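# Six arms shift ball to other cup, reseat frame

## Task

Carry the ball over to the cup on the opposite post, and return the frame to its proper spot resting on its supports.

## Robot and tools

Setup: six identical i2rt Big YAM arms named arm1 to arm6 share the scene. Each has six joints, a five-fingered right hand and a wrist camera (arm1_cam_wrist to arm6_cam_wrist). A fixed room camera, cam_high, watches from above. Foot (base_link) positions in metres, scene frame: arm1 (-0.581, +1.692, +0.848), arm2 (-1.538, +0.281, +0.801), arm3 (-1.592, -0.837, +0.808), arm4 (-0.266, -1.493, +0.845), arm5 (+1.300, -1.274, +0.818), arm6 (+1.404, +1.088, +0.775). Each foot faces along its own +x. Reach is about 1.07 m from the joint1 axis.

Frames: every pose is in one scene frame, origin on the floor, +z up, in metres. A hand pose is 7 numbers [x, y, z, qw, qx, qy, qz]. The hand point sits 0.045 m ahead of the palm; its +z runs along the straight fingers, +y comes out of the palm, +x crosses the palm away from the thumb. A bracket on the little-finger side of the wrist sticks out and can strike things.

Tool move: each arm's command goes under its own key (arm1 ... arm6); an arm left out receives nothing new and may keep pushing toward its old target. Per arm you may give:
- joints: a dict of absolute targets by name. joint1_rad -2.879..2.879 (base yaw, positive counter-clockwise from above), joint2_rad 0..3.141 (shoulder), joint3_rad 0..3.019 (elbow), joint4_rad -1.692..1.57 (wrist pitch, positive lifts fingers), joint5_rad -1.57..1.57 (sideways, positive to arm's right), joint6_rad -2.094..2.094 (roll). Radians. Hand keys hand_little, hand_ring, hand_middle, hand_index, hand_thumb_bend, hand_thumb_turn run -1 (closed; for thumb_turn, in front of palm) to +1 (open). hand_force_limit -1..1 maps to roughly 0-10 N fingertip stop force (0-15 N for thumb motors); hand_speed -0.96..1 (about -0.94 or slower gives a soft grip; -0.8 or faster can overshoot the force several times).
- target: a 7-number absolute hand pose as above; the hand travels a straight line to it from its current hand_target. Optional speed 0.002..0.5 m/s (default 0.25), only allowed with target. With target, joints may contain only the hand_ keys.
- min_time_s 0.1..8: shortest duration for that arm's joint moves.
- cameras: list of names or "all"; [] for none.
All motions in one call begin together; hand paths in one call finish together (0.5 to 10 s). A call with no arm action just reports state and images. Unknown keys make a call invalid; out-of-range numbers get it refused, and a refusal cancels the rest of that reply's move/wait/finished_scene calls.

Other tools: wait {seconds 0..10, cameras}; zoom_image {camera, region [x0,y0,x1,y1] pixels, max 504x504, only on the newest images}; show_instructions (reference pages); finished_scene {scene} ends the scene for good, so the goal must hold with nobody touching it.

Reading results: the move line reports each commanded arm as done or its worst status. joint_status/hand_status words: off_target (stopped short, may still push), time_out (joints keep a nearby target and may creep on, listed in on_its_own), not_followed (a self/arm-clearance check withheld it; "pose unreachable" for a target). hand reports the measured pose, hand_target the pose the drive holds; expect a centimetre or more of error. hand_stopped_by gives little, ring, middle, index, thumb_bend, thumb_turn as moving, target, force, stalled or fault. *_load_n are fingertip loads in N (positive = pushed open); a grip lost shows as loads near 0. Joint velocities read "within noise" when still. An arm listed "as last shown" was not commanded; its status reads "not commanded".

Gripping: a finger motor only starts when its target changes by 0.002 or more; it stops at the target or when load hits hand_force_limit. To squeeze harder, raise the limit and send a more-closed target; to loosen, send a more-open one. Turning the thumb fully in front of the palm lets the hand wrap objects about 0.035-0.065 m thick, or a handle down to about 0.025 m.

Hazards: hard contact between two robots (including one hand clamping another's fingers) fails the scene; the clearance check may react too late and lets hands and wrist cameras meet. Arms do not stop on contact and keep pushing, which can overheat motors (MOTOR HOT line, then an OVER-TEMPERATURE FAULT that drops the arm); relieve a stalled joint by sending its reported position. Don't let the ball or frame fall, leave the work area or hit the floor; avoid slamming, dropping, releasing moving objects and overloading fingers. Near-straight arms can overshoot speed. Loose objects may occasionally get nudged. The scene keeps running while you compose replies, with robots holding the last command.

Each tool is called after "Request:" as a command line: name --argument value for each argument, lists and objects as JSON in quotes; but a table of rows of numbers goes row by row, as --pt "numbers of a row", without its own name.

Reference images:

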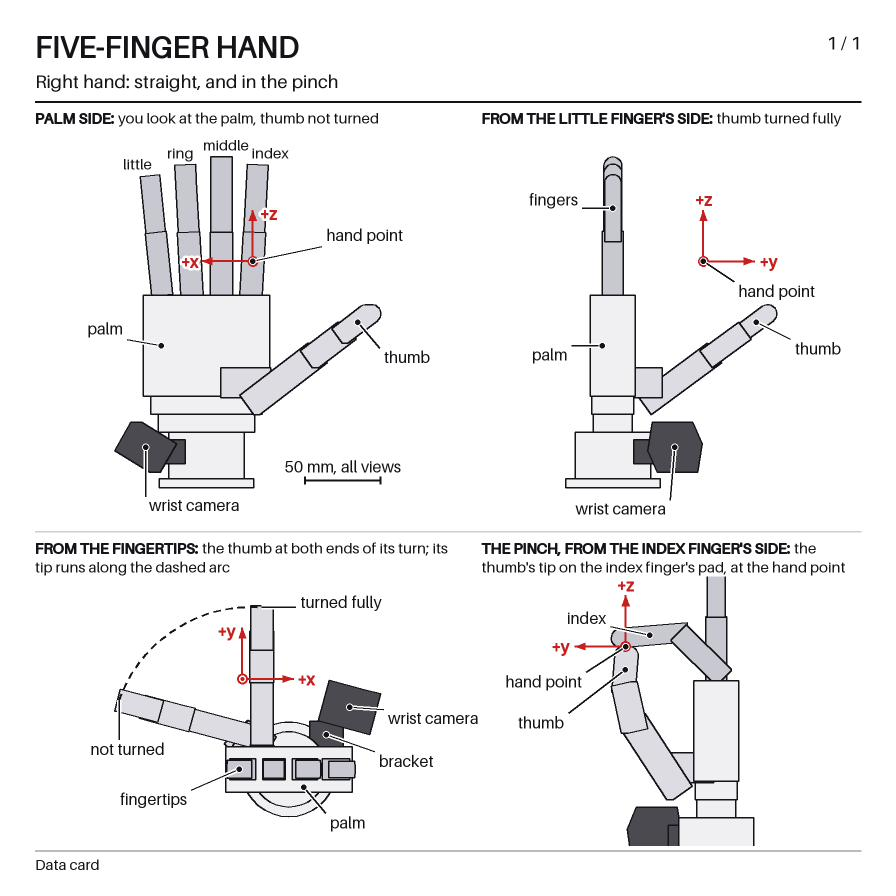

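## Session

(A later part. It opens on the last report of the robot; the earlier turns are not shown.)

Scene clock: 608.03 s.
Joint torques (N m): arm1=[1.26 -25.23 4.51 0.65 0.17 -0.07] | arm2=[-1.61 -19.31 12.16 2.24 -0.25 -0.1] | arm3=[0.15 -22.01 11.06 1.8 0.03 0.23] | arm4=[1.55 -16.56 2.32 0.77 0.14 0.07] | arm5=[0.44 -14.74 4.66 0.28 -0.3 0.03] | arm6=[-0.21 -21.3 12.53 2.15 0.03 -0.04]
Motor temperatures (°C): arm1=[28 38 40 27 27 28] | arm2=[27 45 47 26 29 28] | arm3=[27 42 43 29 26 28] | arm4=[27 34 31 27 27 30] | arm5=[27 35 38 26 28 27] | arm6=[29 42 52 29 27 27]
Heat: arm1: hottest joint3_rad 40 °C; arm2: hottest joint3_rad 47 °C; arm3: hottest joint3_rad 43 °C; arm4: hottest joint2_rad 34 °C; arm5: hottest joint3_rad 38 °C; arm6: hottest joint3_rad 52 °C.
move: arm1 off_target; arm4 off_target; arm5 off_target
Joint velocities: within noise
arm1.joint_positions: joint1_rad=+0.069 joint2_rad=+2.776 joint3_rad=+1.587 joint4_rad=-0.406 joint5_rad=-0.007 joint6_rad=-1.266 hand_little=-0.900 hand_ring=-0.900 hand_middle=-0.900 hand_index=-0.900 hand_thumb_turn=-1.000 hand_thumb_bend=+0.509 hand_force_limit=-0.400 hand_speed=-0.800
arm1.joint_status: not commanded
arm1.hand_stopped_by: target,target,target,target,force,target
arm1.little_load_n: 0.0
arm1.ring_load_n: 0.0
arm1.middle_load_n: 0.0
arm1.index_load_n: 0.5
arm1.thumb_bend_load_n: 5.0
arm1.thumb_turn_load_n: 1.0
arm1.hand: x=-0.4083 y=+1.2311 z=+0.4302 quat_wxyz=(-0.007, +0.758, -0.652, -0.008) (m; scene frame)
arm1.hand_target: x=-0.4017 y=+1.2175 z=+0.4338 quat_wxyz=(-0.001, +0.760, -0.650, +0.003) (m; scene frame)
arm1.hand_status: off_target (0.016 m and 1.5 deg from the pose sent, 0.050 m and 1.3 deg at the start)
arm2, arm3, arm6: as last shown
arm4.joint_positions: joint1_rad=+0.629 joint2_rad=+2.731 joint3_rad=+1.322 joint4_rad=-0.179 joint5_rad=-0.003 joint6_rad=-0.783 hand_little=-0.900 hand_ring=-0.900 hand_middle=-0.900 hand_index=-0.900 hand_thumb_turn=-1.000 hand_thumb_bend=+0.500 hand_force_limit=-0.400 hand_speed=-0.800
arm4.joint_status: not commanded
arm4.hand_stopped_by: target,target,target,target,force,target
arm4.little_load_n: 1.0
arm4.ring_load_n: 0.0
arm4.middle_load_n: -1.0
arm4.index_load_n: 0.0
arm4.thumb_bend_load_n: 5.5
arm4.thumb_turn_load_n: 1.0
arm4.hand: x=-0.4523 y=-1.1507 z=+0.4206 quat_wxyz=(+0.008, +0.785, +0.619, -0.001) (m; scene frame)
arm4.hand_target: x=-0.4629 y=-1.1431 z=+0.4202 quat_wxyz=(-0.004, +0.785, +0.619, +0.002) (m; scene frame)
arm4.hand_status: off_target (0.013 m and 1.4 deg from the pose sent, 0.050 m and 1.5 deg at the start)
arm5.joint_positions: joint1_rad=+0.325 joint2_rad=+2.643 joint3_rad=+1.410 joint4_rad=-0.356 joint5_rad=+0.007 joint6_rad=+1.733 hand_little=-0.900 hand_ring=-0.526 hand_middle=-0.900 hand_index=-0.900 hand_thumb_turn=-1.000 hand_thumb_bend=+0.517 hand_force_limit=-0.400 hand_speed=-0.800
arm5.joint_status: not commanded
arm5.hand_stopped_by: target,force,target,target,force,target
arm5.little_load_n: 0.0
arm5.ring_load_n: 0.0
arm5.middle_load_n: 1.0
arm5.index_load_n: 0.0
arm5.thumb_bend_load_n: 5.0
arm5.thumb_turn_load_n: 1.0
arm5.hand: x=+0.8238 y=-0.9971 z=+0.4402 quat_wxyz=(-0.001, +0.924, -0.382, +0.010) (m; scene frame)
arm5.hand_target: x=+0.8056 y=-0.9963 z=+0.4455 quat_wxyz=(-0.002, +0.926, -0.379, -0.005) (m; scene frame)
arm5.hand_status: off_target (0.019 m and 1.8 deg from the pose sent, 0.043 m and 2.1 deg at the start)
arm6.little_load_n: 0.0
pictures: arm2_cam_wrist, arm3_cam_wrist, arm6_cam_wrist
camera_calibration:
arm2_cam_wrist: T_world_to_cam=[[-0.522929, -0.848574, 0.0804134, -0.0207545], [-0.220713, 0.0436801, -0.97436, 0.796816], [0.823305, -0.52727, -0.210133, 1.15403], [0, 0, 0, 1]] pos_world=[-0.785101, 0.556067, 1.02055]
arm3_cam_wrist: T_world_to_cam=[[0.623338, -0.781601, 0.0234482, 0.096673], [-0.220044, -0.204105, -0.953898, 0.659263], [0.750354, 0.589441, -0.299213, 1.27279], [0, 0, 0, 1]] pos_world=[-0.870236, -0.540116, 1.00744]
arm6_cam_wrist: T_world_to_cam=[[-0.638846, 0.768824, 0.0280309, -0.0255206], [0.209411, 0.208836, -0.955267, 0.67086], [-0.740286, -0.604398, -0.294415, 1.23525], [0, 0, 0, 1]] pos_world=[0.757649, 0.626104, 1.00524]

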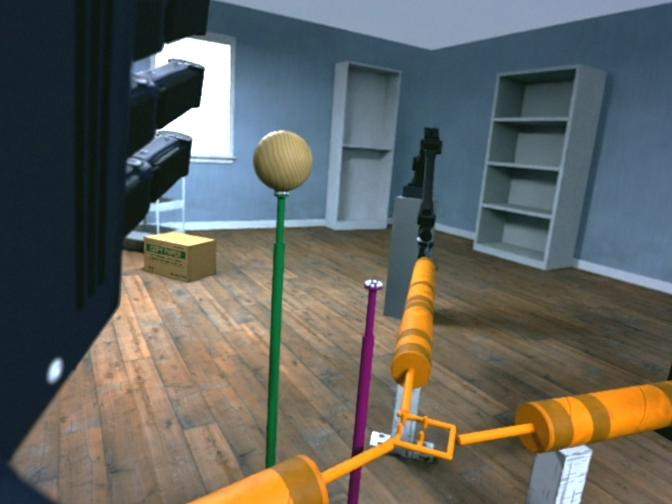

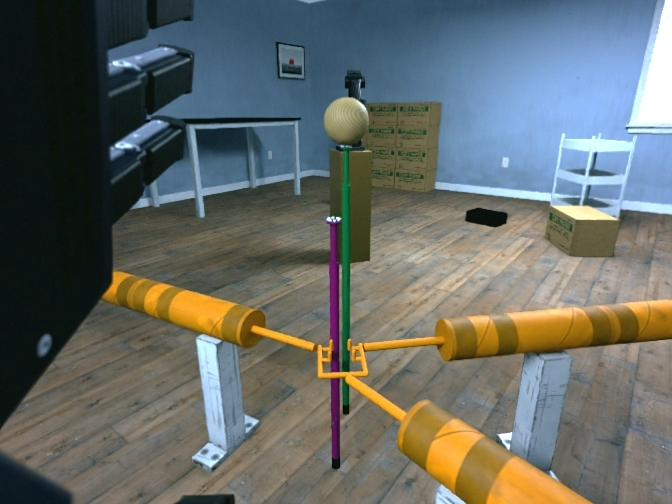

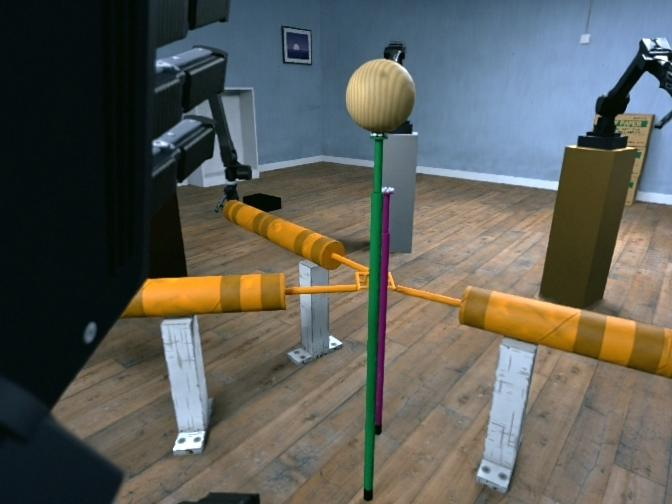

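Request:
move --arm1 '{"target": [-0.4010, 1.2155, 0.4275, -0.001, 0.7604, -0.6494, 0.003], "speed": 0.03}' --arm4 '{"target": [-0.4623, -1.1450, 0.4140, -0.004, 0.7853, 0.6191, 0.002], "speed": 0.03}' --arm5 '{"target": [0.8060, -0.9981, 0.4400, -0.002, 0.9255, -0.3786, -0.005], "speed": 0.03}' --cameras '["arm2_cam_wrist", "arm3_cam_wrist", "arm6_cam_wrist"]'

Scene clock: 617.47 s.
Joint torques (N m): arm1=[1.44 -25 4.7 0.62 0.16 -0.08] | arm2=[-1.55 -19.31 12.21 2.21 -0.24 -0.11] | arm3=[-0.26 -22.3 10.99 1.99 0.01 0.19] | arm4=[1.44 -16.67 2.35 0.8 0.12 0.1] | arm5=[0.5 -14.56 4.68 0.32 -0.29 0.04] | arm6=[0.32 -21.3 12.49 2.1 0.09 -0.04]
Motor temperatures (°C): arm1=[28 38 39 27 27 28] | arm2=[27 46 47 26 29 28] | arm3=[27 42 43 29 26 28] | arm4=[27 34 31 27 27 30] | arm5=[27 35 37 26 28 27] | arm6=[29 42 52 29 27 27]
Heat: arm1: hottest joint3_rad 39 °C; arm2: hottest joint3_rad 47 °C; arm3: hottest joint3_rad 43 °C; arm4: hottest joint2_rad 34 °C; arm5: hottest joint3_rad 37 °C; arm6: hottest joint3_rad 52 °C.
move: arm1 off_target; arm4 off_target; arm5 off_target
Joint velocities: within noise
arm1.joint_positions: joint1_rad=+0.069 joint2_rad=+2.791 joint3_rad=+1.604 joint4_rad=-0.406 joint5_rad=-0.007 joint6_rad=-1.266 hand_little=-0.900 hand_ring=-0.900 hand_middle=-0.900 hand_index=-0.900 hand_thumb_turn=-1.000 hand_thumb_bend=+0.509 hand_force_limit=-0.400 hand_speed=-0.800
arm1.joint_status: not commanded
arm1.hand_stopped_by: target,target,target,target,force,target
arm1.little_load_n: 0.0
arm1.ring_load_n: 0.0
arm1.middle_load_n: 0.0
arm1.index_load_n: 0.5
arm1.thumb_bend_load_n: 4.5
arm1.thumb_turn_load_n: 1.0
arm1.hand: x=-0.4072 y=+1.2289 z=+0.4247 quat_wxyz=(-0.006, +0.758, -0.652, -0.007) (m; scene frame)
arm1.hand_target: x=-0.4011 y=+1.2156 z=+0.4278 quat_wxyz=(-0.001, +0.760, -0.650, +0.003) (m; scene frame)
arm1.hand_status: off_target (0.015 m and 1.4 deg from the pose sent, 0.017 m and 1.5 deg at the start)
arm2, arm3, arm6: as last shown
arm4.joint_positions: joint1_rad=+0.630 joint2_rad=+2.745 joint3_rad=+1.326 joint4_rad=-0.171 joint5_rad=-0.003 joint6_rad=-0.781 hand_little=-0.900 hand_ring=-0.900 hand_middle=-0.900 hand_index=-0.900 hand_thumb_turn=-1.000 hand_thumb_bend=+0.500 hand_force_limit=-0.400 hand_speed=-0.800
arm4.joint_status: not commanded
arm4.hand_stopped_by: target,target,target,target,force,target
arm4.little_load_n: 1.5
arm4.ring_load_n: 0.5
arm4.middle_load_n: -1.0
arm4.index_load_n: 0.0
arm4.thumb_bend_load_n: 5.5
arm4.thumb_turn_load_n: 1.5
arm4.hand: x=-0.4513 y=-1.1531 z=+0.4151 quat_wxyz=(+0.009, +0.785, +0.619, -0.001) (m; scene frame)
arm4.hand_target: x=-0.4622 y=-1.1452 z=+0.4142 quat_wxyz=(-0.004, +0.785, +0.619, +0.002) (m; scene frame)
arm4.hand_status: off_target (0.014 m and 1.5 deg from the pose sent, 0.013 m and 1.4 deg at the start)
arm5.joint_positions: joint1_rad=+0.326 joint2_rad=+2.652 joint3_rad=+1.412 joint4_rad=-0.349 joint5_rad=+0.007 joint6_rad=+1.735 hand_little=-0.900 hand_ring=-0.526 hand_middle=-0.900 hand_index=-0.900 hand_thumb_turn=-1.000 hand_thumb_bend=+0.517 hand_force_limit=-0.400 hand_speed=-0.800
arm5.joint_status: not commanded
arm5.hand_stopped_by: target,force,target,target,force,target
arm5.little_load_n: 0.0
arm5.ring_load_n: 0.0
arm5.middle_load_n: 1.0
arm5.index_load_n: 0.0
arm5.thumb_bend_load_n: 5.0
arm5.thumb_turn_load_n: 1.0
arm5.hand: x=+0.8249 y=-0.9990 z=+0.4357 quat_wxyz=(-0.001, +0.924, -0.382, +0.011) (m; scene frame)
arm5.hand_target: x=+0.8063 y=-0.9984 z=+0.4404 quat_wxyz=(-0.002, +0.926, -0.379, -0.005) (m; scene frame)
arm5.hand_status: off_target (0.019 m and 1.8 deg from the pose sent, 0.018 m and 1.8 deg at the start)
arm6.thumb_bend_load_n: 0.5
pictures: arm2_cam_wrist, arm3_cam_wrist, arm6_cam_wrist
camera_calibration:
arm2_cam_wrist: T_world_to_cam=[[-0.522929, -0.848574, 0.0804134, -0.0207545], [-0.220713, 0.0436801, -0.97436, 0.796816], [0.823305, -0.52727, -0.210133, 1.15403], [0, 0, 0, 1]] pos_world=[-0.785101, 0.556067, 1.02055]
arm3_cam_wrist: T_world_to_cam=[[0.623338, -0.781601, 0.0234482, 0.096673], [-0.220044, -0.204105, -0.953898, 0.659263], [0.750354, 0.589441, -0.299213, 1.27279], [0, 0, 0, 1]] pos_world=[-0.870236, -0.540116, 1.00744]
arm6_cam_wrist: T_world_to_cam=[[-0.638846, 0.768824, 0.0280309, -0.0255206], [0.209411, 0.208836, -0.955267, 0.67086], [-0.740286, -0.604398, -0.294415, 1.23525], [0, 0, 0, 1]] pos_world=[0.757649, 0.626104, 1.00524]

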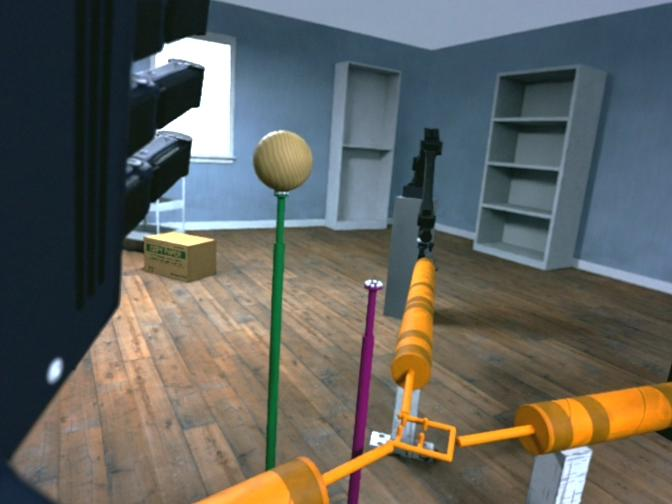

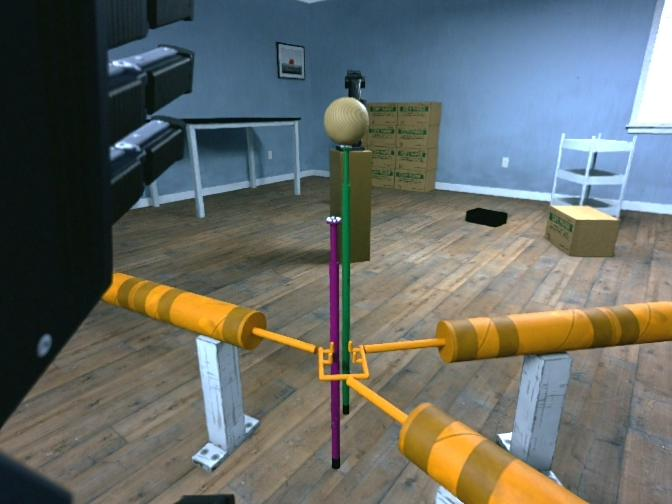

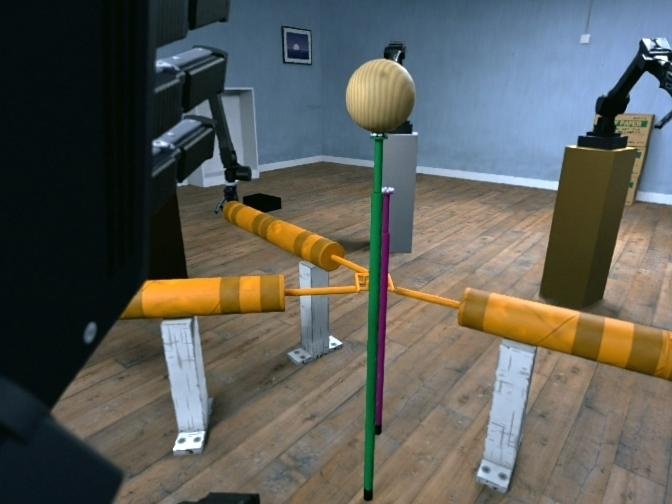

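Request:
move --arm1 '{"joints": {"hand_thumb_bend": 1.0, "hand_speed": -0.7}}' --arm4 '{"joints": {"hand_thumb_bend": 1.0, "hand_speed": -0.7}}' --arm5 '{"joints": {"hand_thumb_bend": 1.0, "hand_speed": -0.7}}'

Request:
move --arm1 '{"joints": {"hand_little": 1, "hand_ring": 1, "hand_middle": 1, "hand_index": 1, "hand_speed": -0.7}}' --arm4 '{"joints": {"hand_little": 1, "hand_ring": 1, "hand_middle": 1, "hand_index": 1, "hand_speed": -0.7}}' --arm5 '{"joints": {"hand_little": 1, "hand_ring": 1, "hand_middle": 1, "hand_index": 1, "hand_speed": -0.7}}' --cameras '["all"]'

Scene clock: 626.13 s.
Joint torques (N m): arm1=[1.49 -25.29 4.7 0.59 0.18 -0.08] | arm2=[-1.49 -19.08 12.19 2.22 -0.24 -0.12] | arm3=[-0.15 -22.24 10.85 1.92 0.02 0.26] | arm4=[1.61 -16.56 2.37 0.75 0.12 0.1] | arm5=[0.5 -14.62 4.67 0.34 -0.3 0.04] | arm6=[0.15 -21.25 12.44 2.15 0.05 -0.11]
Motor temperatures (°C): arm1=[28 37 39 27 27 28] | arm2=[27 46 47 26 29 28] | arm3=[27 42 43 29 26 28] | arm4=[27 34 30 27 27 30] | arm5=[27 35 37 26 28 27] | arm6=[29 42 52 29 27 27]
Heat: arm1: hottest joint3_rad 39 °C; arm2: hottest joint3_rad 47 °C; arm3: hottest joint3_rad 43 °C; arm4: hottest joint2_rad 34 °C; arm5: hottest joint3_rad 37 °C; arm6: hottest joint3_rad 52 °C.
move: arm1 done; arm4 done; arm5 done
Joint velocities: within noise
arm1.joint_positions: joint1_rad=+0.069 joint2_rad=+2.791 joint3_rad=+1.604 joint4_rad=-0.406 joint5_rad=-0.007 joint6_rad=-1.266 hand_little=-0.900 hand_ring=-0.900 hand_middle=-0.900 hand_index=-0.900 hand_thumb_turn=-1.000 hand_thumb_bend=+1.000 hand_force_limit=-0.400 hand_speed=-0.700
arm1.joint_status: all done
arm1.hand_stopped_by: target,target,target,target,target,target
arm1.little_load_n: 0.0
arm1.ring_load_n: 0.0
arm1.middle_load_n: 1.0
arm1.index_load_n: 0.0
arm1.thumb_bend_load_n: 0.0
arm1.thumb_turn_load_n: 0.0
arm1.hand: x=-0.4072 y=+1.2289 z=+0.4247 quat_wxyz=(-0.006, +0.758, -0.652, -0.007) (m; scene frame)
arm1.hand_target: x=-0.4011 y=+1.2156 z=+0.4278 quat_wxyz=(-0.001, +0.760, -0.650, +0.003) (m; scene frame)
arm1.hand_status: not commanded
arm2, arm3, arm6: as last shown
arm3.little_load_n: -0.5
arm3.thumb_turn_load_n: -0.5
arm4.joint_positions: joint1_rad=+0.630 joint2_rad=+2.745 joint3_rad=+1.326 joint4_rad=-0.171 joint5_rad=-0.003 joint6_rad=-0.781 hand_little=-0.900 hand_ring=-0.900 hand_middle=-0.900 hand_index=-0.900 hand_thumb_turn=-1.000 hand_thumb_bend=+1.000 hand_force_limit=-0.400 hand_speed=-0.700
arm4.joint_status: all done
arm4.hand_stopped_by: target,target,target,target,target,target
arm4.little_load_n: 1.5
arm4.ring_load_n: 0.5
arm4.middle_load_n: 0.0
arm4.index_load_n: 0.0
arm4.thumb_bend_load_n: 0.0
arm4.thumb_turn_load_n: 0.0
arm4.hand: x=-0.4513 y=-1.1531 z=+0.4151 quat_wxyz=(+0.009, +0.785, +0.619, -0.001) (m; scene frame)
arm4.hand_target: x=-0.4622 y=-1.1452 z=+0.4142 quat_wxyz=(-0.004, +0.785, +0.619, +0.002) (m; scene frame)
arm4.hand_status: not commanded
arm5.joint_positions: joint1_rad=+0.326 joint2_rad=+2.652 joint3_rad=+1.412 joint4_rad=-0.349 joint5_rad=+0.007 joint6_rad=+1.735 hand_little=-0.900 hand_ring=-0.526 hand_middle=-0.900 hand_index=-0.900 hand_thumb_turn=-1.000 hand_thumb_bend=+1.000 hand_force_limit=-0.400 hand_speed=-0.700
arm5.joint_status: all done
arm5.hand_stopped_by: target,force,target,target,target,target
arm5.little_load_n: 0.0
arm5.ring_load_n: 0.0
arm5.middle_load_n: 1.5
arm5.index_load_n: 0.0
arm5.thumb_bend_load_n: -0.5
arm5.thumb_turn_load_n: 0.0
arm5.hand: x=+0.8249 y=-0.9990 z=+0.4357 quat_wxyz=(-0.001, +0.924, -0.382, +0.011) (m; scene frame)
arm5.hand_target: x=+0.8063 y=-0.9984 z=+0.4404 quat_wxyz=(-0.002, +0.926, -0.379, -0.005) (m; scene frame)
arm5.hand_status: not commanded
arm6.thumb_bend_load_n: 0.0
pictures: none

Scene clock: 628.90 s.
Joint torques (N m): arm1=[1.32 -25.05 4.62 0.64 0.12 -0.07] | arm2=[-1.61 -19.31 12.21 2.22 -0.24 -0.11] | arm3=[-0.73 -22.89 10.89 1.91 0.05 0.19] | arm4=[1.67 -16.5 2.09 0.83 0.09 0.08] | arm5=[0.21 -14.62 4.45 0.34 -0.12 0.03] | arm6=[-0.38 -21.25 12.3 2.13 0.07 -0.12]
Motor temperatures (°C): arm1=[28 37 39 27 27 28] | arm2=[27 46 47 26 29 28] | arm3=[27 42 43 29 26 28] | arm4=[27 34 30 27 27 30] | arm5=[27 35 37 26 28 27] | arm6=[29 42 52 29 27 27]
Heat: arm1: hottest joint3_rad 39 °C; arm2: hottest joint3_rad 47 °C; arm3: hottest joint3_rad 43 °C; arm4: hottest joint2_rad 34 °C; arm5: hottest joint3_rad 37 °C; arm6: hottest joint3_rad 52 °C.
move: arm1 done; arm4 done; arm5 done
Joint velocities: within noise
arm1.joint_positions: joint1_rad=+0.069 joint2_rad=+2.791 joint3_rad=+1.605 joint4_rad=-0.406 joint5_rad=-0.007 joint6_rad=-1.266 hand_little=+1.000 hand_ring=+1.000 hand_middle=+1.000 hand_index=+1.000 hand_thumb_turn=-1.000 hand_thumb_bend=+1.000 hand_force_limit=-0.400 hand_speed=-0.700
arm1.joint_status: all done
arm1.hand_stopped_by: target,target,target,target,target,target
arm1.little_load_n: 0.0
arm1.ring_load_n: 0.0
arm1.middle_load_n: -0.5
arm1.index_load_n: 0.0
arm1.thumb_bend_load_n: 0.0
arm1.thumb_turn_load_n: 0.0
arm1.hand: x=-0.4070 y=+1.2284 z=+0.4248 quat_wxyz=(-0.006, +0.758, -0.652, -0.007) (m; scene frame)
arm1.hand_target: x=-0.4011 y=+1.2157 z=+0.4278 quat_wxyz=(-0.001, +0.760, -0.650, +0.003) (m; scene frame)
arm1.hand_status: not commanded
arm2, arm3, arm6: as last shown
arm2.thumb_turn_load_n: -0.5
arm3.little_load_n: 0.0
arm3.thumb_turn_load_n: 0.0
arm4.joint_positions: joint1_rad=+0.630 joint2_rad=+2.745 joint3_rad=+1.330 joint4_rad=-0.171 joint5_rad=-0.003 joint6_rad=-0.779 hand_little=+1.000 hand_ring=+1.000 hand_middle=+1.000 hand_index=+1.000 hand_thumb_turn=-1.000 hand_thumb_bend=+1.000 hand_force_limit=-0.400 hand_speed=-0.700
arm4.joint_status: all done
arm4.hand_stopped_by: target,target,target,target,target,target
arm4.little_load_n: 0.0
arm4.ring_load_n: 0.0
arm4.middle_load_n: 0.0
arm4.index_load_n: 0.0
arm4.thumb_bend_load_n: -0.5
arm4.thumb_turn_load_n: 0.0
arm4.hand: x=-0.4528 y=-1.1512 z=+0.4151 quat_wxyz=(+0.007, +0.786, +0.618, -0.001) (m; scene frame)
arm4.hand_target: x=-0.4623 y=-1.1452 z=+0.4142 quat_wxyz=(-0.004, +0.785, +0.619, +0.002) (m; scene frame)
arm4.hand_status: not commanded
arm5.joint_positions: joint1_rad=+0.330 joint2_rad=+2.652 joint3_rad=+1.415 joint4_rad=-0.349 joint5_rad=+0.004 joint6_rad=+1.735 hand_little=+1.000 hand_ring=+1.000 hand_middle=+1.000 hand_index=+1.000 hand_thumb_turn=-1.000 hand_thumb_bend=+1.000 hand_force_limit=-0.400 hand_speed=-0.700
arm5.joint_status: all done
arm5.hand_stopped_by: target,target,target,target,target,target
arm5.little_load_n: 0.0
arm5.ring_load_n: 0.0
arm5.middle_load_n: -0.5
arm5.index_load_n: 0.0
arm5.thumb_bend_load_n: 0.0
arm5.thumb_turn_load_n: 0.0
arm5.hand: x=+0.8220 y=-1.0001 z=+0.4364 quat_wxyz=(+0.000, +0.925, -0.380, +0.009) (m; scene frame)
arm5.hand_target: x=+0.8063 y=-0.9985 z=+0.4404 quat_wxyz=(-0.002, +0.926, -0.379, -0.005) (m; scene frame)
arm5.hand_status: not commanded
pictures: arm1_cam_wrist, arm2_cam_wrist, arm3_cam_wrist, arm4_cam_wrist, arm5_cam_wrist, arm6_cam_wrist, cam_high
camera_calibration:
arm1_cam_wrist: T_world_to_cam=[[-0.923031, -0.384411, 0.0155441, 0.0898303], [-0.313473, 0.774893, 0.548887, -1.31867], [-0.223043, 0.501767, -0.835752, -0.238029], [0, 0, 0, 1]] pos_world=[-0.383541, 1.17579, 0.523471]
arm2_cam_wrist: T_world_to_cam=[[-0.522929, -0.848574, 0.0804134, -0.0207545], [-0.220713, 0.0436801, -0.97436, 0.796816], [0.823305, -0.52727, -0.210133, 1.15403], [0, 0, 0, 1]] pos_world=[-0.785101, 0.556067, 1.02055]
arm3_cam_wrist: T_world_to_cam=[[0.623338, -0.781601, 0.0234482, 0.096673], [-0.220044, -0.204105, -0.953898, 0.659263], [0.750354, 0.589441, -0.299213, 1.27279], [0, 0, 0, 1]] pos_world=[-0.870236, -0.540116, 1.00744]
arm4_cam_wrist: T_world_to_cam=[[0.999026, 0.0169242, -0.0407396, 0.493627], [0.036621, -0.833074, 0.551949, -1.17524], [-0.0245978, -0.552903, -0.832882, -0.186746], [0, 0, 0, 1]] pos_world=[-0.454701, -1.09067, 0.513246]
arm5_cam_wrist: T_world_to_cam=[[-0.479974, -0.875278, -0.0592714, -0.447515], [-0.775761, 0.391911, 0.494571, 0.813286], [-0.409658, 0.283362, -0.867114, 1.11484], [0, 0, 0, 1]] pos_world=[0.872824, -1.02634, 0.537943]
arm6_cam_wrist: T_world_to_cam=[[-0.638846, 0.768824, 0.0280309, -0.0255206], [0.209411, 0.208836, -0.955267, 0.67086], [-0.740286, -0.604398, -0.294415, 1.23525], [0, 0, 0, 1]] pos_world=[0.757649, 0.626104, 1.00524]

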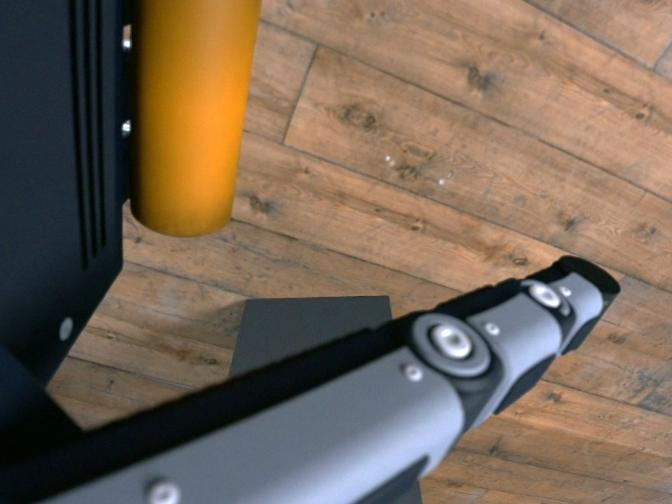

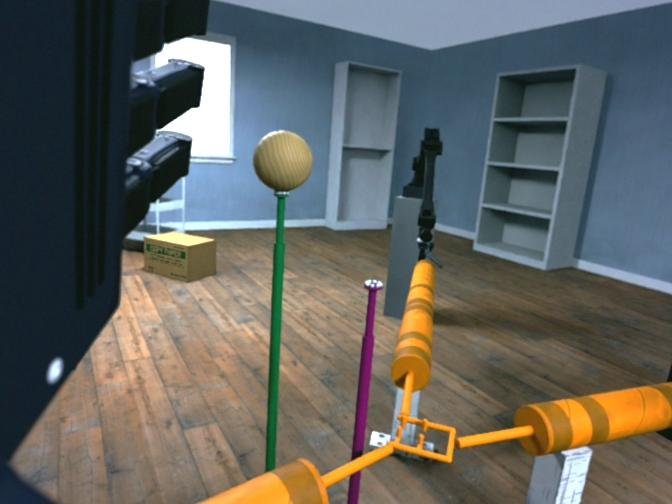

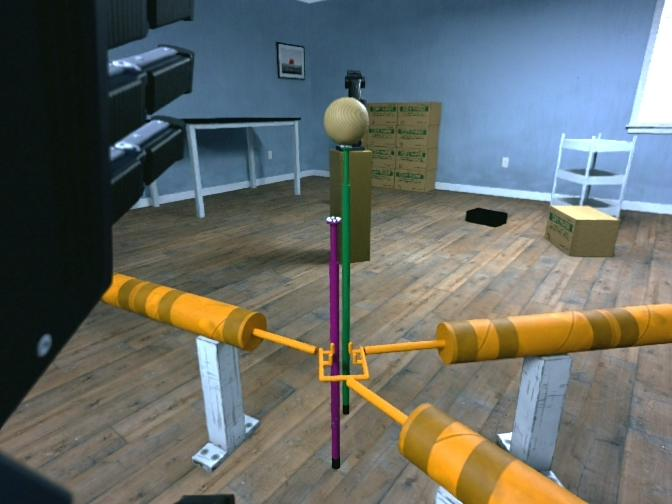

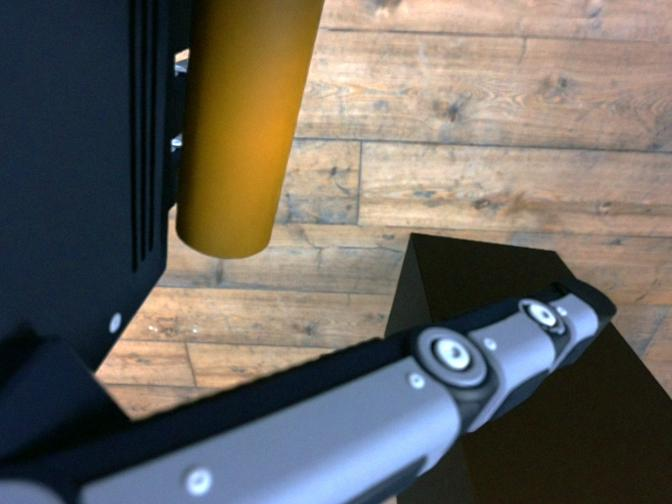

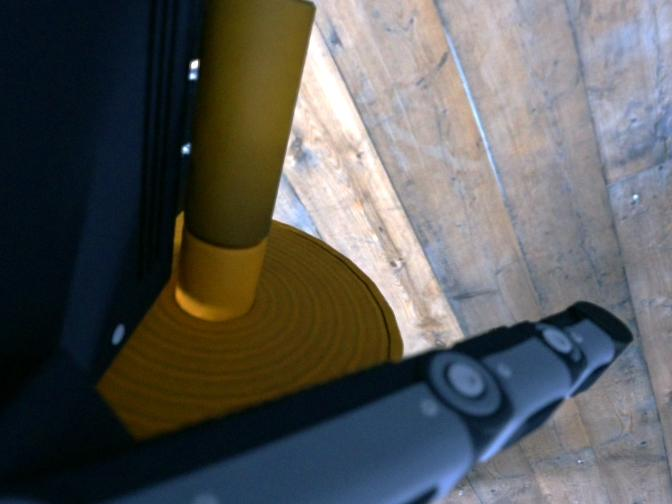

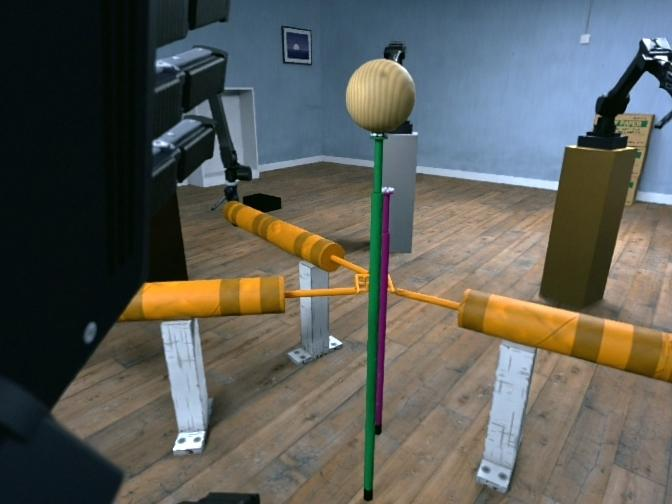

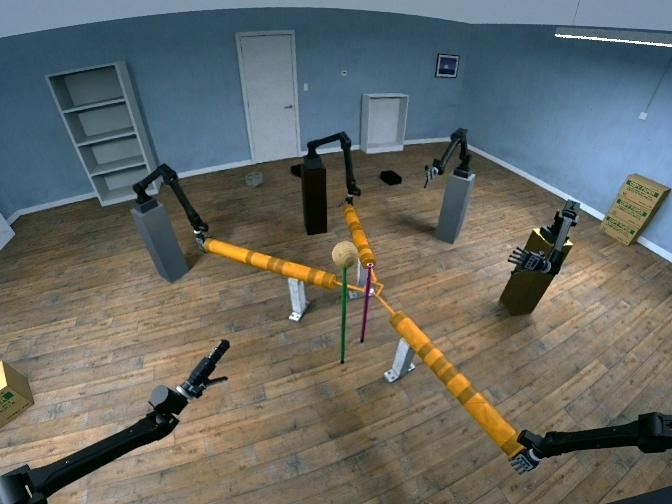

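Request:
move --arm1 '{"target": [-0.4011, 1.2190, 0.60, -0.001, 0.7604, -0.6494, 0.003], "speed": 0.12}' --arm4 '{"target": [-0.4600, -1.1480, 0.59, -0.004, 0.7853, 0.6191, 0.002], "speed": 0.12}' --arm5 '{"target": [0.8180, -1.0040, 0.61, -0.002, 0.9255, -0.3786, -0.005], "speed": 0.12}' --cameras '["arm2_cam_wrist", "arm3_cam_wrist", "arm6_cam_wrist", "cam_high"]'

Scene clock: 638.70 s.
Joint torques (N m): arm1=[1.55 -23.82 3.52 0.36 0.12 -0.06] | arm2=[-1.55 -19.14 12.23 2.22 -0.26 -0.11] | arm3=[0.03 -23.12 11.15 1.95 0.01 0.24] | arm4=[1.49 -16.26 2.59 -0.05 0.14 0.04] | arm5=[-0.09 -13.92 4.45 -0.31 -0.08 0] | arm6=[0.09 -21.3 12.56 2.35 0.03 -0.11]
Motor temperatures (°C): arm1=[28 37 39 27 27 28] | arm2=[27 46 47 26 29 28] | arm3=[27 43 43 29 26 28] | arm4=[27 34 30 27 27 30] | arm5=[27 35 37 26 28 27] | arm6=[29 42 52 29 27 27]
Heat: arm1: hottest joint3_rad 39 °C; arm2: hottest joint3_rad 47 °C; arm3: hottest joint2_rad 43 °C; arm4: hottest joint2_rad 34 °C; arm5: hottest joint3_rad 37 °C; arm6: hottest joint3_rad 52 °C.
move: arm1 done; arm4 done; arm5 done
Joint velocities: within noise
arm1.joint_positions: joint1_rad=+0.069 joint2_rad=+2.383 joint3_rad=+1.393 joint4_rad=-0.557 joint5_rad=-0.007 joint6_rad=-1.266 hand_little=+1.000 hand_ring=+1.000 hand_middle=+1.000 hand_index=+1.000 hand_thumb_turn=-1.000 hand_thumb_bend=+1.000 hand_force_limit=-0.400 hand_speed=-0.700
arm1.joint_status: not commanded
arm1.hand_stopped_by: target,target,target,target,target,target
arm1.little_load_n: 0.0
arm1.ring_load_n: 0.0
arm1.middle_load_n: 0.0
arm1.index_load_n: 0.0
arm1.thumb_bend_load_n: 0.0
arm1.thumb_turn_load_n: 0.0
arm1.hand: x=-0.3980 y=+1.2104 z=+0.6026 quat_wxyz=(+0.003, +0.758, -0.652, +0.014) (m; scene frame)
arm1.hand_target: x=-0.4011 y=+1.2188 z=+0.6001 quat_wxyz=(-0.001, +0.760, -0.649, +0.003) (m; scene frame)
arm1.hand_status: done (0.010 m and 1.4 deg from the pose sent, 0.176 m and 1.3 deg at the start)
arm2.joint_positions: joint1_rad=+0.730 joint2_rad=+2.522 joint3_rad=+2.117 joint4_rad=+0.900 joint5_rad=+0.940 joint6_rad=-1.792 hand_little=+1.000 hand_ring=+1.000 hand_middle=+1.000 hand_index=+1.000 hand_thumb_turn=+1.000 hand_thumb_bend=+1.000 hand_force_limit=+0.000 hand_speed=-0.800
arm2.joint_status: not commanded
arm2.hand_stopped_by: target,target,target,target,target,target
arm2.little_load_n: 0.0
arm2.ring_load_n: 0.0
arm2.middle_load_n: 0.0
arm2.index_load_n: 0.0
arm2.thumb_bend_load_n: 0.0
arm2.thumb_turn_load_n: 0.0
arm2.hand: x=-0.6938 y=+0.4965 z=+0.9918 quat_wxyz=(+0.128, +0.566, -0.213, +0.786) (m; scene frame)
arm2.hand_target: x=-0.6873 y=+0.4885 z=+1.0100 quat_wxyz=(+0.124, +0.548, -0.228, +0.795) (m; scene frame)
arm2.hand_status: not commanded
arm3.joint_positions: joint1_rad=-0.098 joint2_rad=+2.247 joint3_rad=+1.570 joint4_rad=+0.913 joint5_rad=-0.249 joint6_rad=-1.271 hand_little=+1.000 hand_ring=+1.000 hand_middle=+1.000 hand_index=+1.000 hand_thumb_turn=+1.000 hand_thumb_bend=+1.000 hand_force_limit=+0.000 hand_speed=-0.800
arm3.joint_status: not commanded
arm3.hand_stopped_by: target,target,target,target,target,target
arm3.little_load_n: 0.0
arm3.ring_load_n: 0.0
arm3.middle_load_n: 0.0
arm3.index_load_n: 0.0
arm3.thumb_bend_load_n: 0.0
arm3.thumb_turn_load_n: 0.0
arm3.hand: x=-0.7842 y=-0.4719 z=+0.9745 quat_wxyz=(-0.349, +0.605, +0.134, +0.703) (m; scene frame)
arm3.hand_target: x=-0.7736 y=-0.4732 z=+1.0102 quat_wxyz=(-0.356, +0.579, +0.129, +0.722) (m; scene frame)
arm3.hand_status: not commanded
arm4.joint_positions: joint1_rad=+0.630 joint2_rad=+2.299 joint3_rad=+1.084 joint4_rad=-0.343 joint5_rad=-0.004 joint6_rad=-0.779 hand_little=+1.000 hand_ring=+1.000 hand_middle=+1.000 hand_index=+1.000 hand_thumb_turn=-1.000 hand_thumb_bend=+1.000 hand_force_limit=-0.400 hand_speed=-0.700
arm4.joint_status: not commanded
arm4.hand_stopped_by: target,target,target,target,target,target
arm4.little_load_n: 0.0
arm4.ring_load_n: 0.0
arm4.middle_load_n: 0.0
arm4.index_load_n: 0.0
arm4.thumb_bend_load_n: 0.0
arm4.thumb_turn_load_n: 0.0
arm4.hand: x=-0.4575 y=-1.1447 z=+0.5863 quat_wxyz=(-0.007, +0.786, +0.618, +0.000) (m; scene frame)
arm4.hand_target: x=-0.4599 y=-1.1481 z=+0.5899 quat_wxyz=(-0.004, +0.785, +0.619, +0.002) (m; scene frame)
arm4.hand_status: done (0.006 m and 0.4 deg from the pose sent, 0.175 m and 1.3 deg at the start)
arm5.joint_positions: joint1_rad=+0.330 joint2_rad=+2.241 joint3_rad=+1.210 joint4_rad=-0.521 joint5_rad=+0.003 joint6_rad=+1.735 hand_little=+1.000 hand_ring=+1.000 hand_middle=+1.000 hand_index=+1.000 hand_thumb_turn=-1.000 hand_thumb_bend=+1.000 hand_force_limit=-0.400 hand_speed=-0.700
arm5.joint_status: not commanded
arm5.hand_stopped_by: target,target,target,target,target,target
arm5.little_load_n: 0.0
arm5.ring_load_n: 0.0
arm5.middle_load_n: 0.0
arm5.index_load_n: 0.0
arm5.thumb_bend_load_n: -0.5
arm5.thumb_turn_load_n: 0.0
arm5.hand: x=+0.8193 y=-0.9983 z=+0.6077 quat_wxyz=(-0.004, +0.925, -0.380, -0.008) (m; scene frame)
arm5.hand_target: x=+0.8180 y=-1.0040 z=+0.6099 quat_wxyz=(-0.002, +0.926, -0.379, -0.005) (m; scene frame)
arm5.hand_status: done (0.006 m and 0.5 deg from the pose sent, 0.174 m and 1.6 deg at the start)
arm6.joint_positions: joint1_rad=-0.260 joint2_rad=+2.224 joint3_rad=+1.662 joint4_rad=+0.811 joint5_rad=+0.037 joint6_rad=-1.335 hand_little=+1.000 hand_ring=+1.000 hand_middle=+1.000 hand_index=+1.000 hand_thumb_turn=+1.000 hand_thumb_bend=+1.000 hand_force_limit=+0.000 hand_speed=-0.800
arm6.joint_status: not commanded
arm6.hand_stopped_by: target,target,target,target,target,target
arm6.little_load_n: 0.0
arm6.ring_load_n: 0.0
arm6.middle_load_n: 0.0
arm6.index_load_n: 0.0
arm6.thumb_bend_load_n: 0.0
arm6.thumb_turn_load_n: 0.0
arm6.hand: x=+0.6697 y=+0.5626 z=+0.9742 quat_wxyz=(+0.709, +0.124, -0.606, +0.339) (m; scene frame)
arm6.hand_target: x=+0.6565 y=+0.5695 z=+1.0098 quat_wxyz=(+0.730, +0.115, -0.582, +0.339) (m; scene frame)
arm6.hand_status: not commanded
pictures: arm2_cam_wrist, arm3_cam_wrist, arm6_cam_wrist, cam_high
camera_calibration:
arm2_cam_wrist: T_world_to_cam=[[-0.522929, -0.848574, 0.0804134, -0.0207545], [-0.220713, 0.0436801, -0.97436, 0.796816], [0.823305, -0.52727, -0.210133, 1.15403], [0, 0, 0, 1]] pos_world=[-0.785101, 0.556067, 1.02055]
arm3_cam_wrist: T_world_to_cam=[[0.623338, -0.781601, 0.0234482, 0.096673], [-0.220044, -0.204105, -0.953898, 0.659263], [0.750354, 0.589441, -0.299213, 1.27279], [0, 0, 0, 1]] pos_world=[-0.870236, -0.540116, 1.00744]
arm6_cam_wrist: T_world_to_cam=[[-0.638846, 0.768824, 0.0280309, -0.0255206], [0.209411, 0.208836, -0.955267, 0.67086], [-0.740286, -0.604398, -0.294415, 1.23525], [0, 0, 0, 1]] pos_world=[0.757649, 0.626104, 1.00524]

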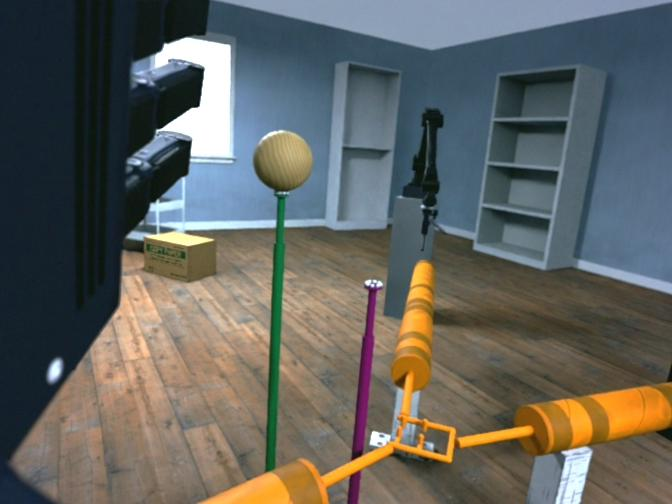

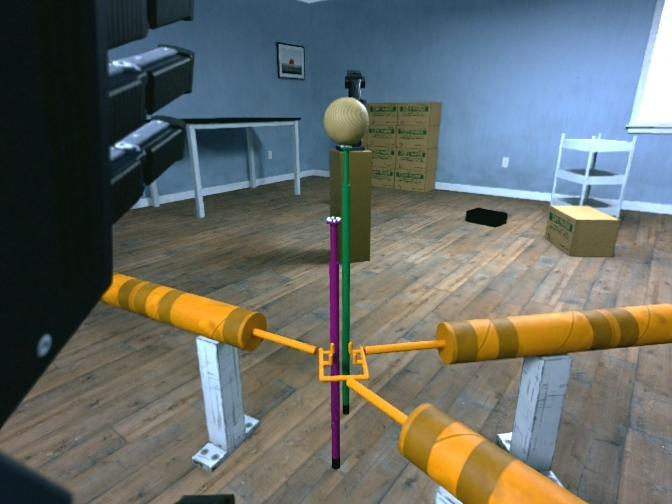

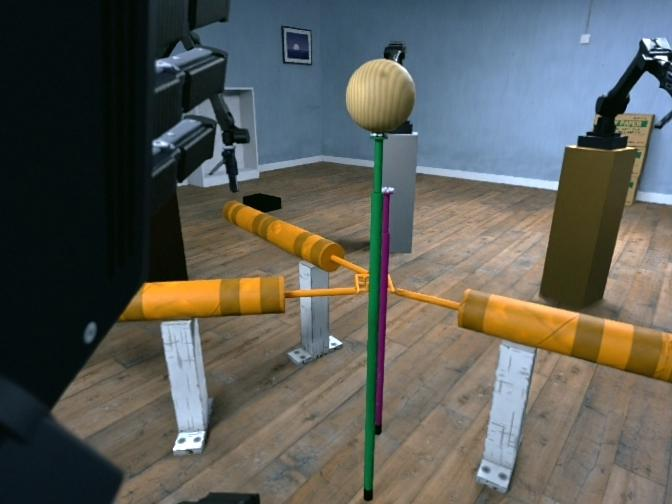

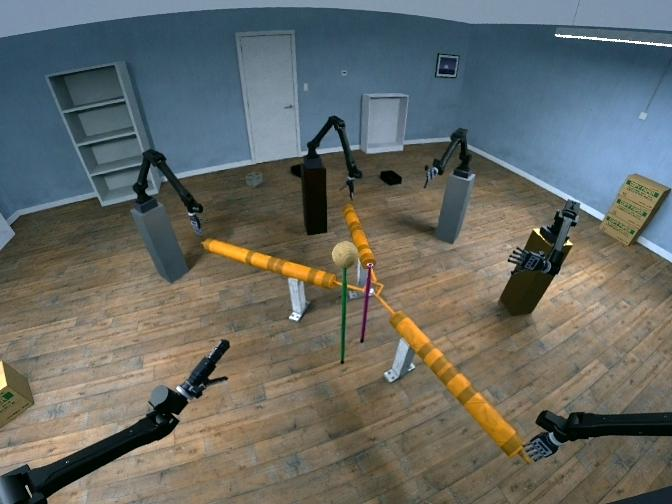

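All three hands are clear, the frame is back on its rests, and the ball is on the green post's cup.

Request:
finished_scene --scene 2

The scene is finished: the task was done.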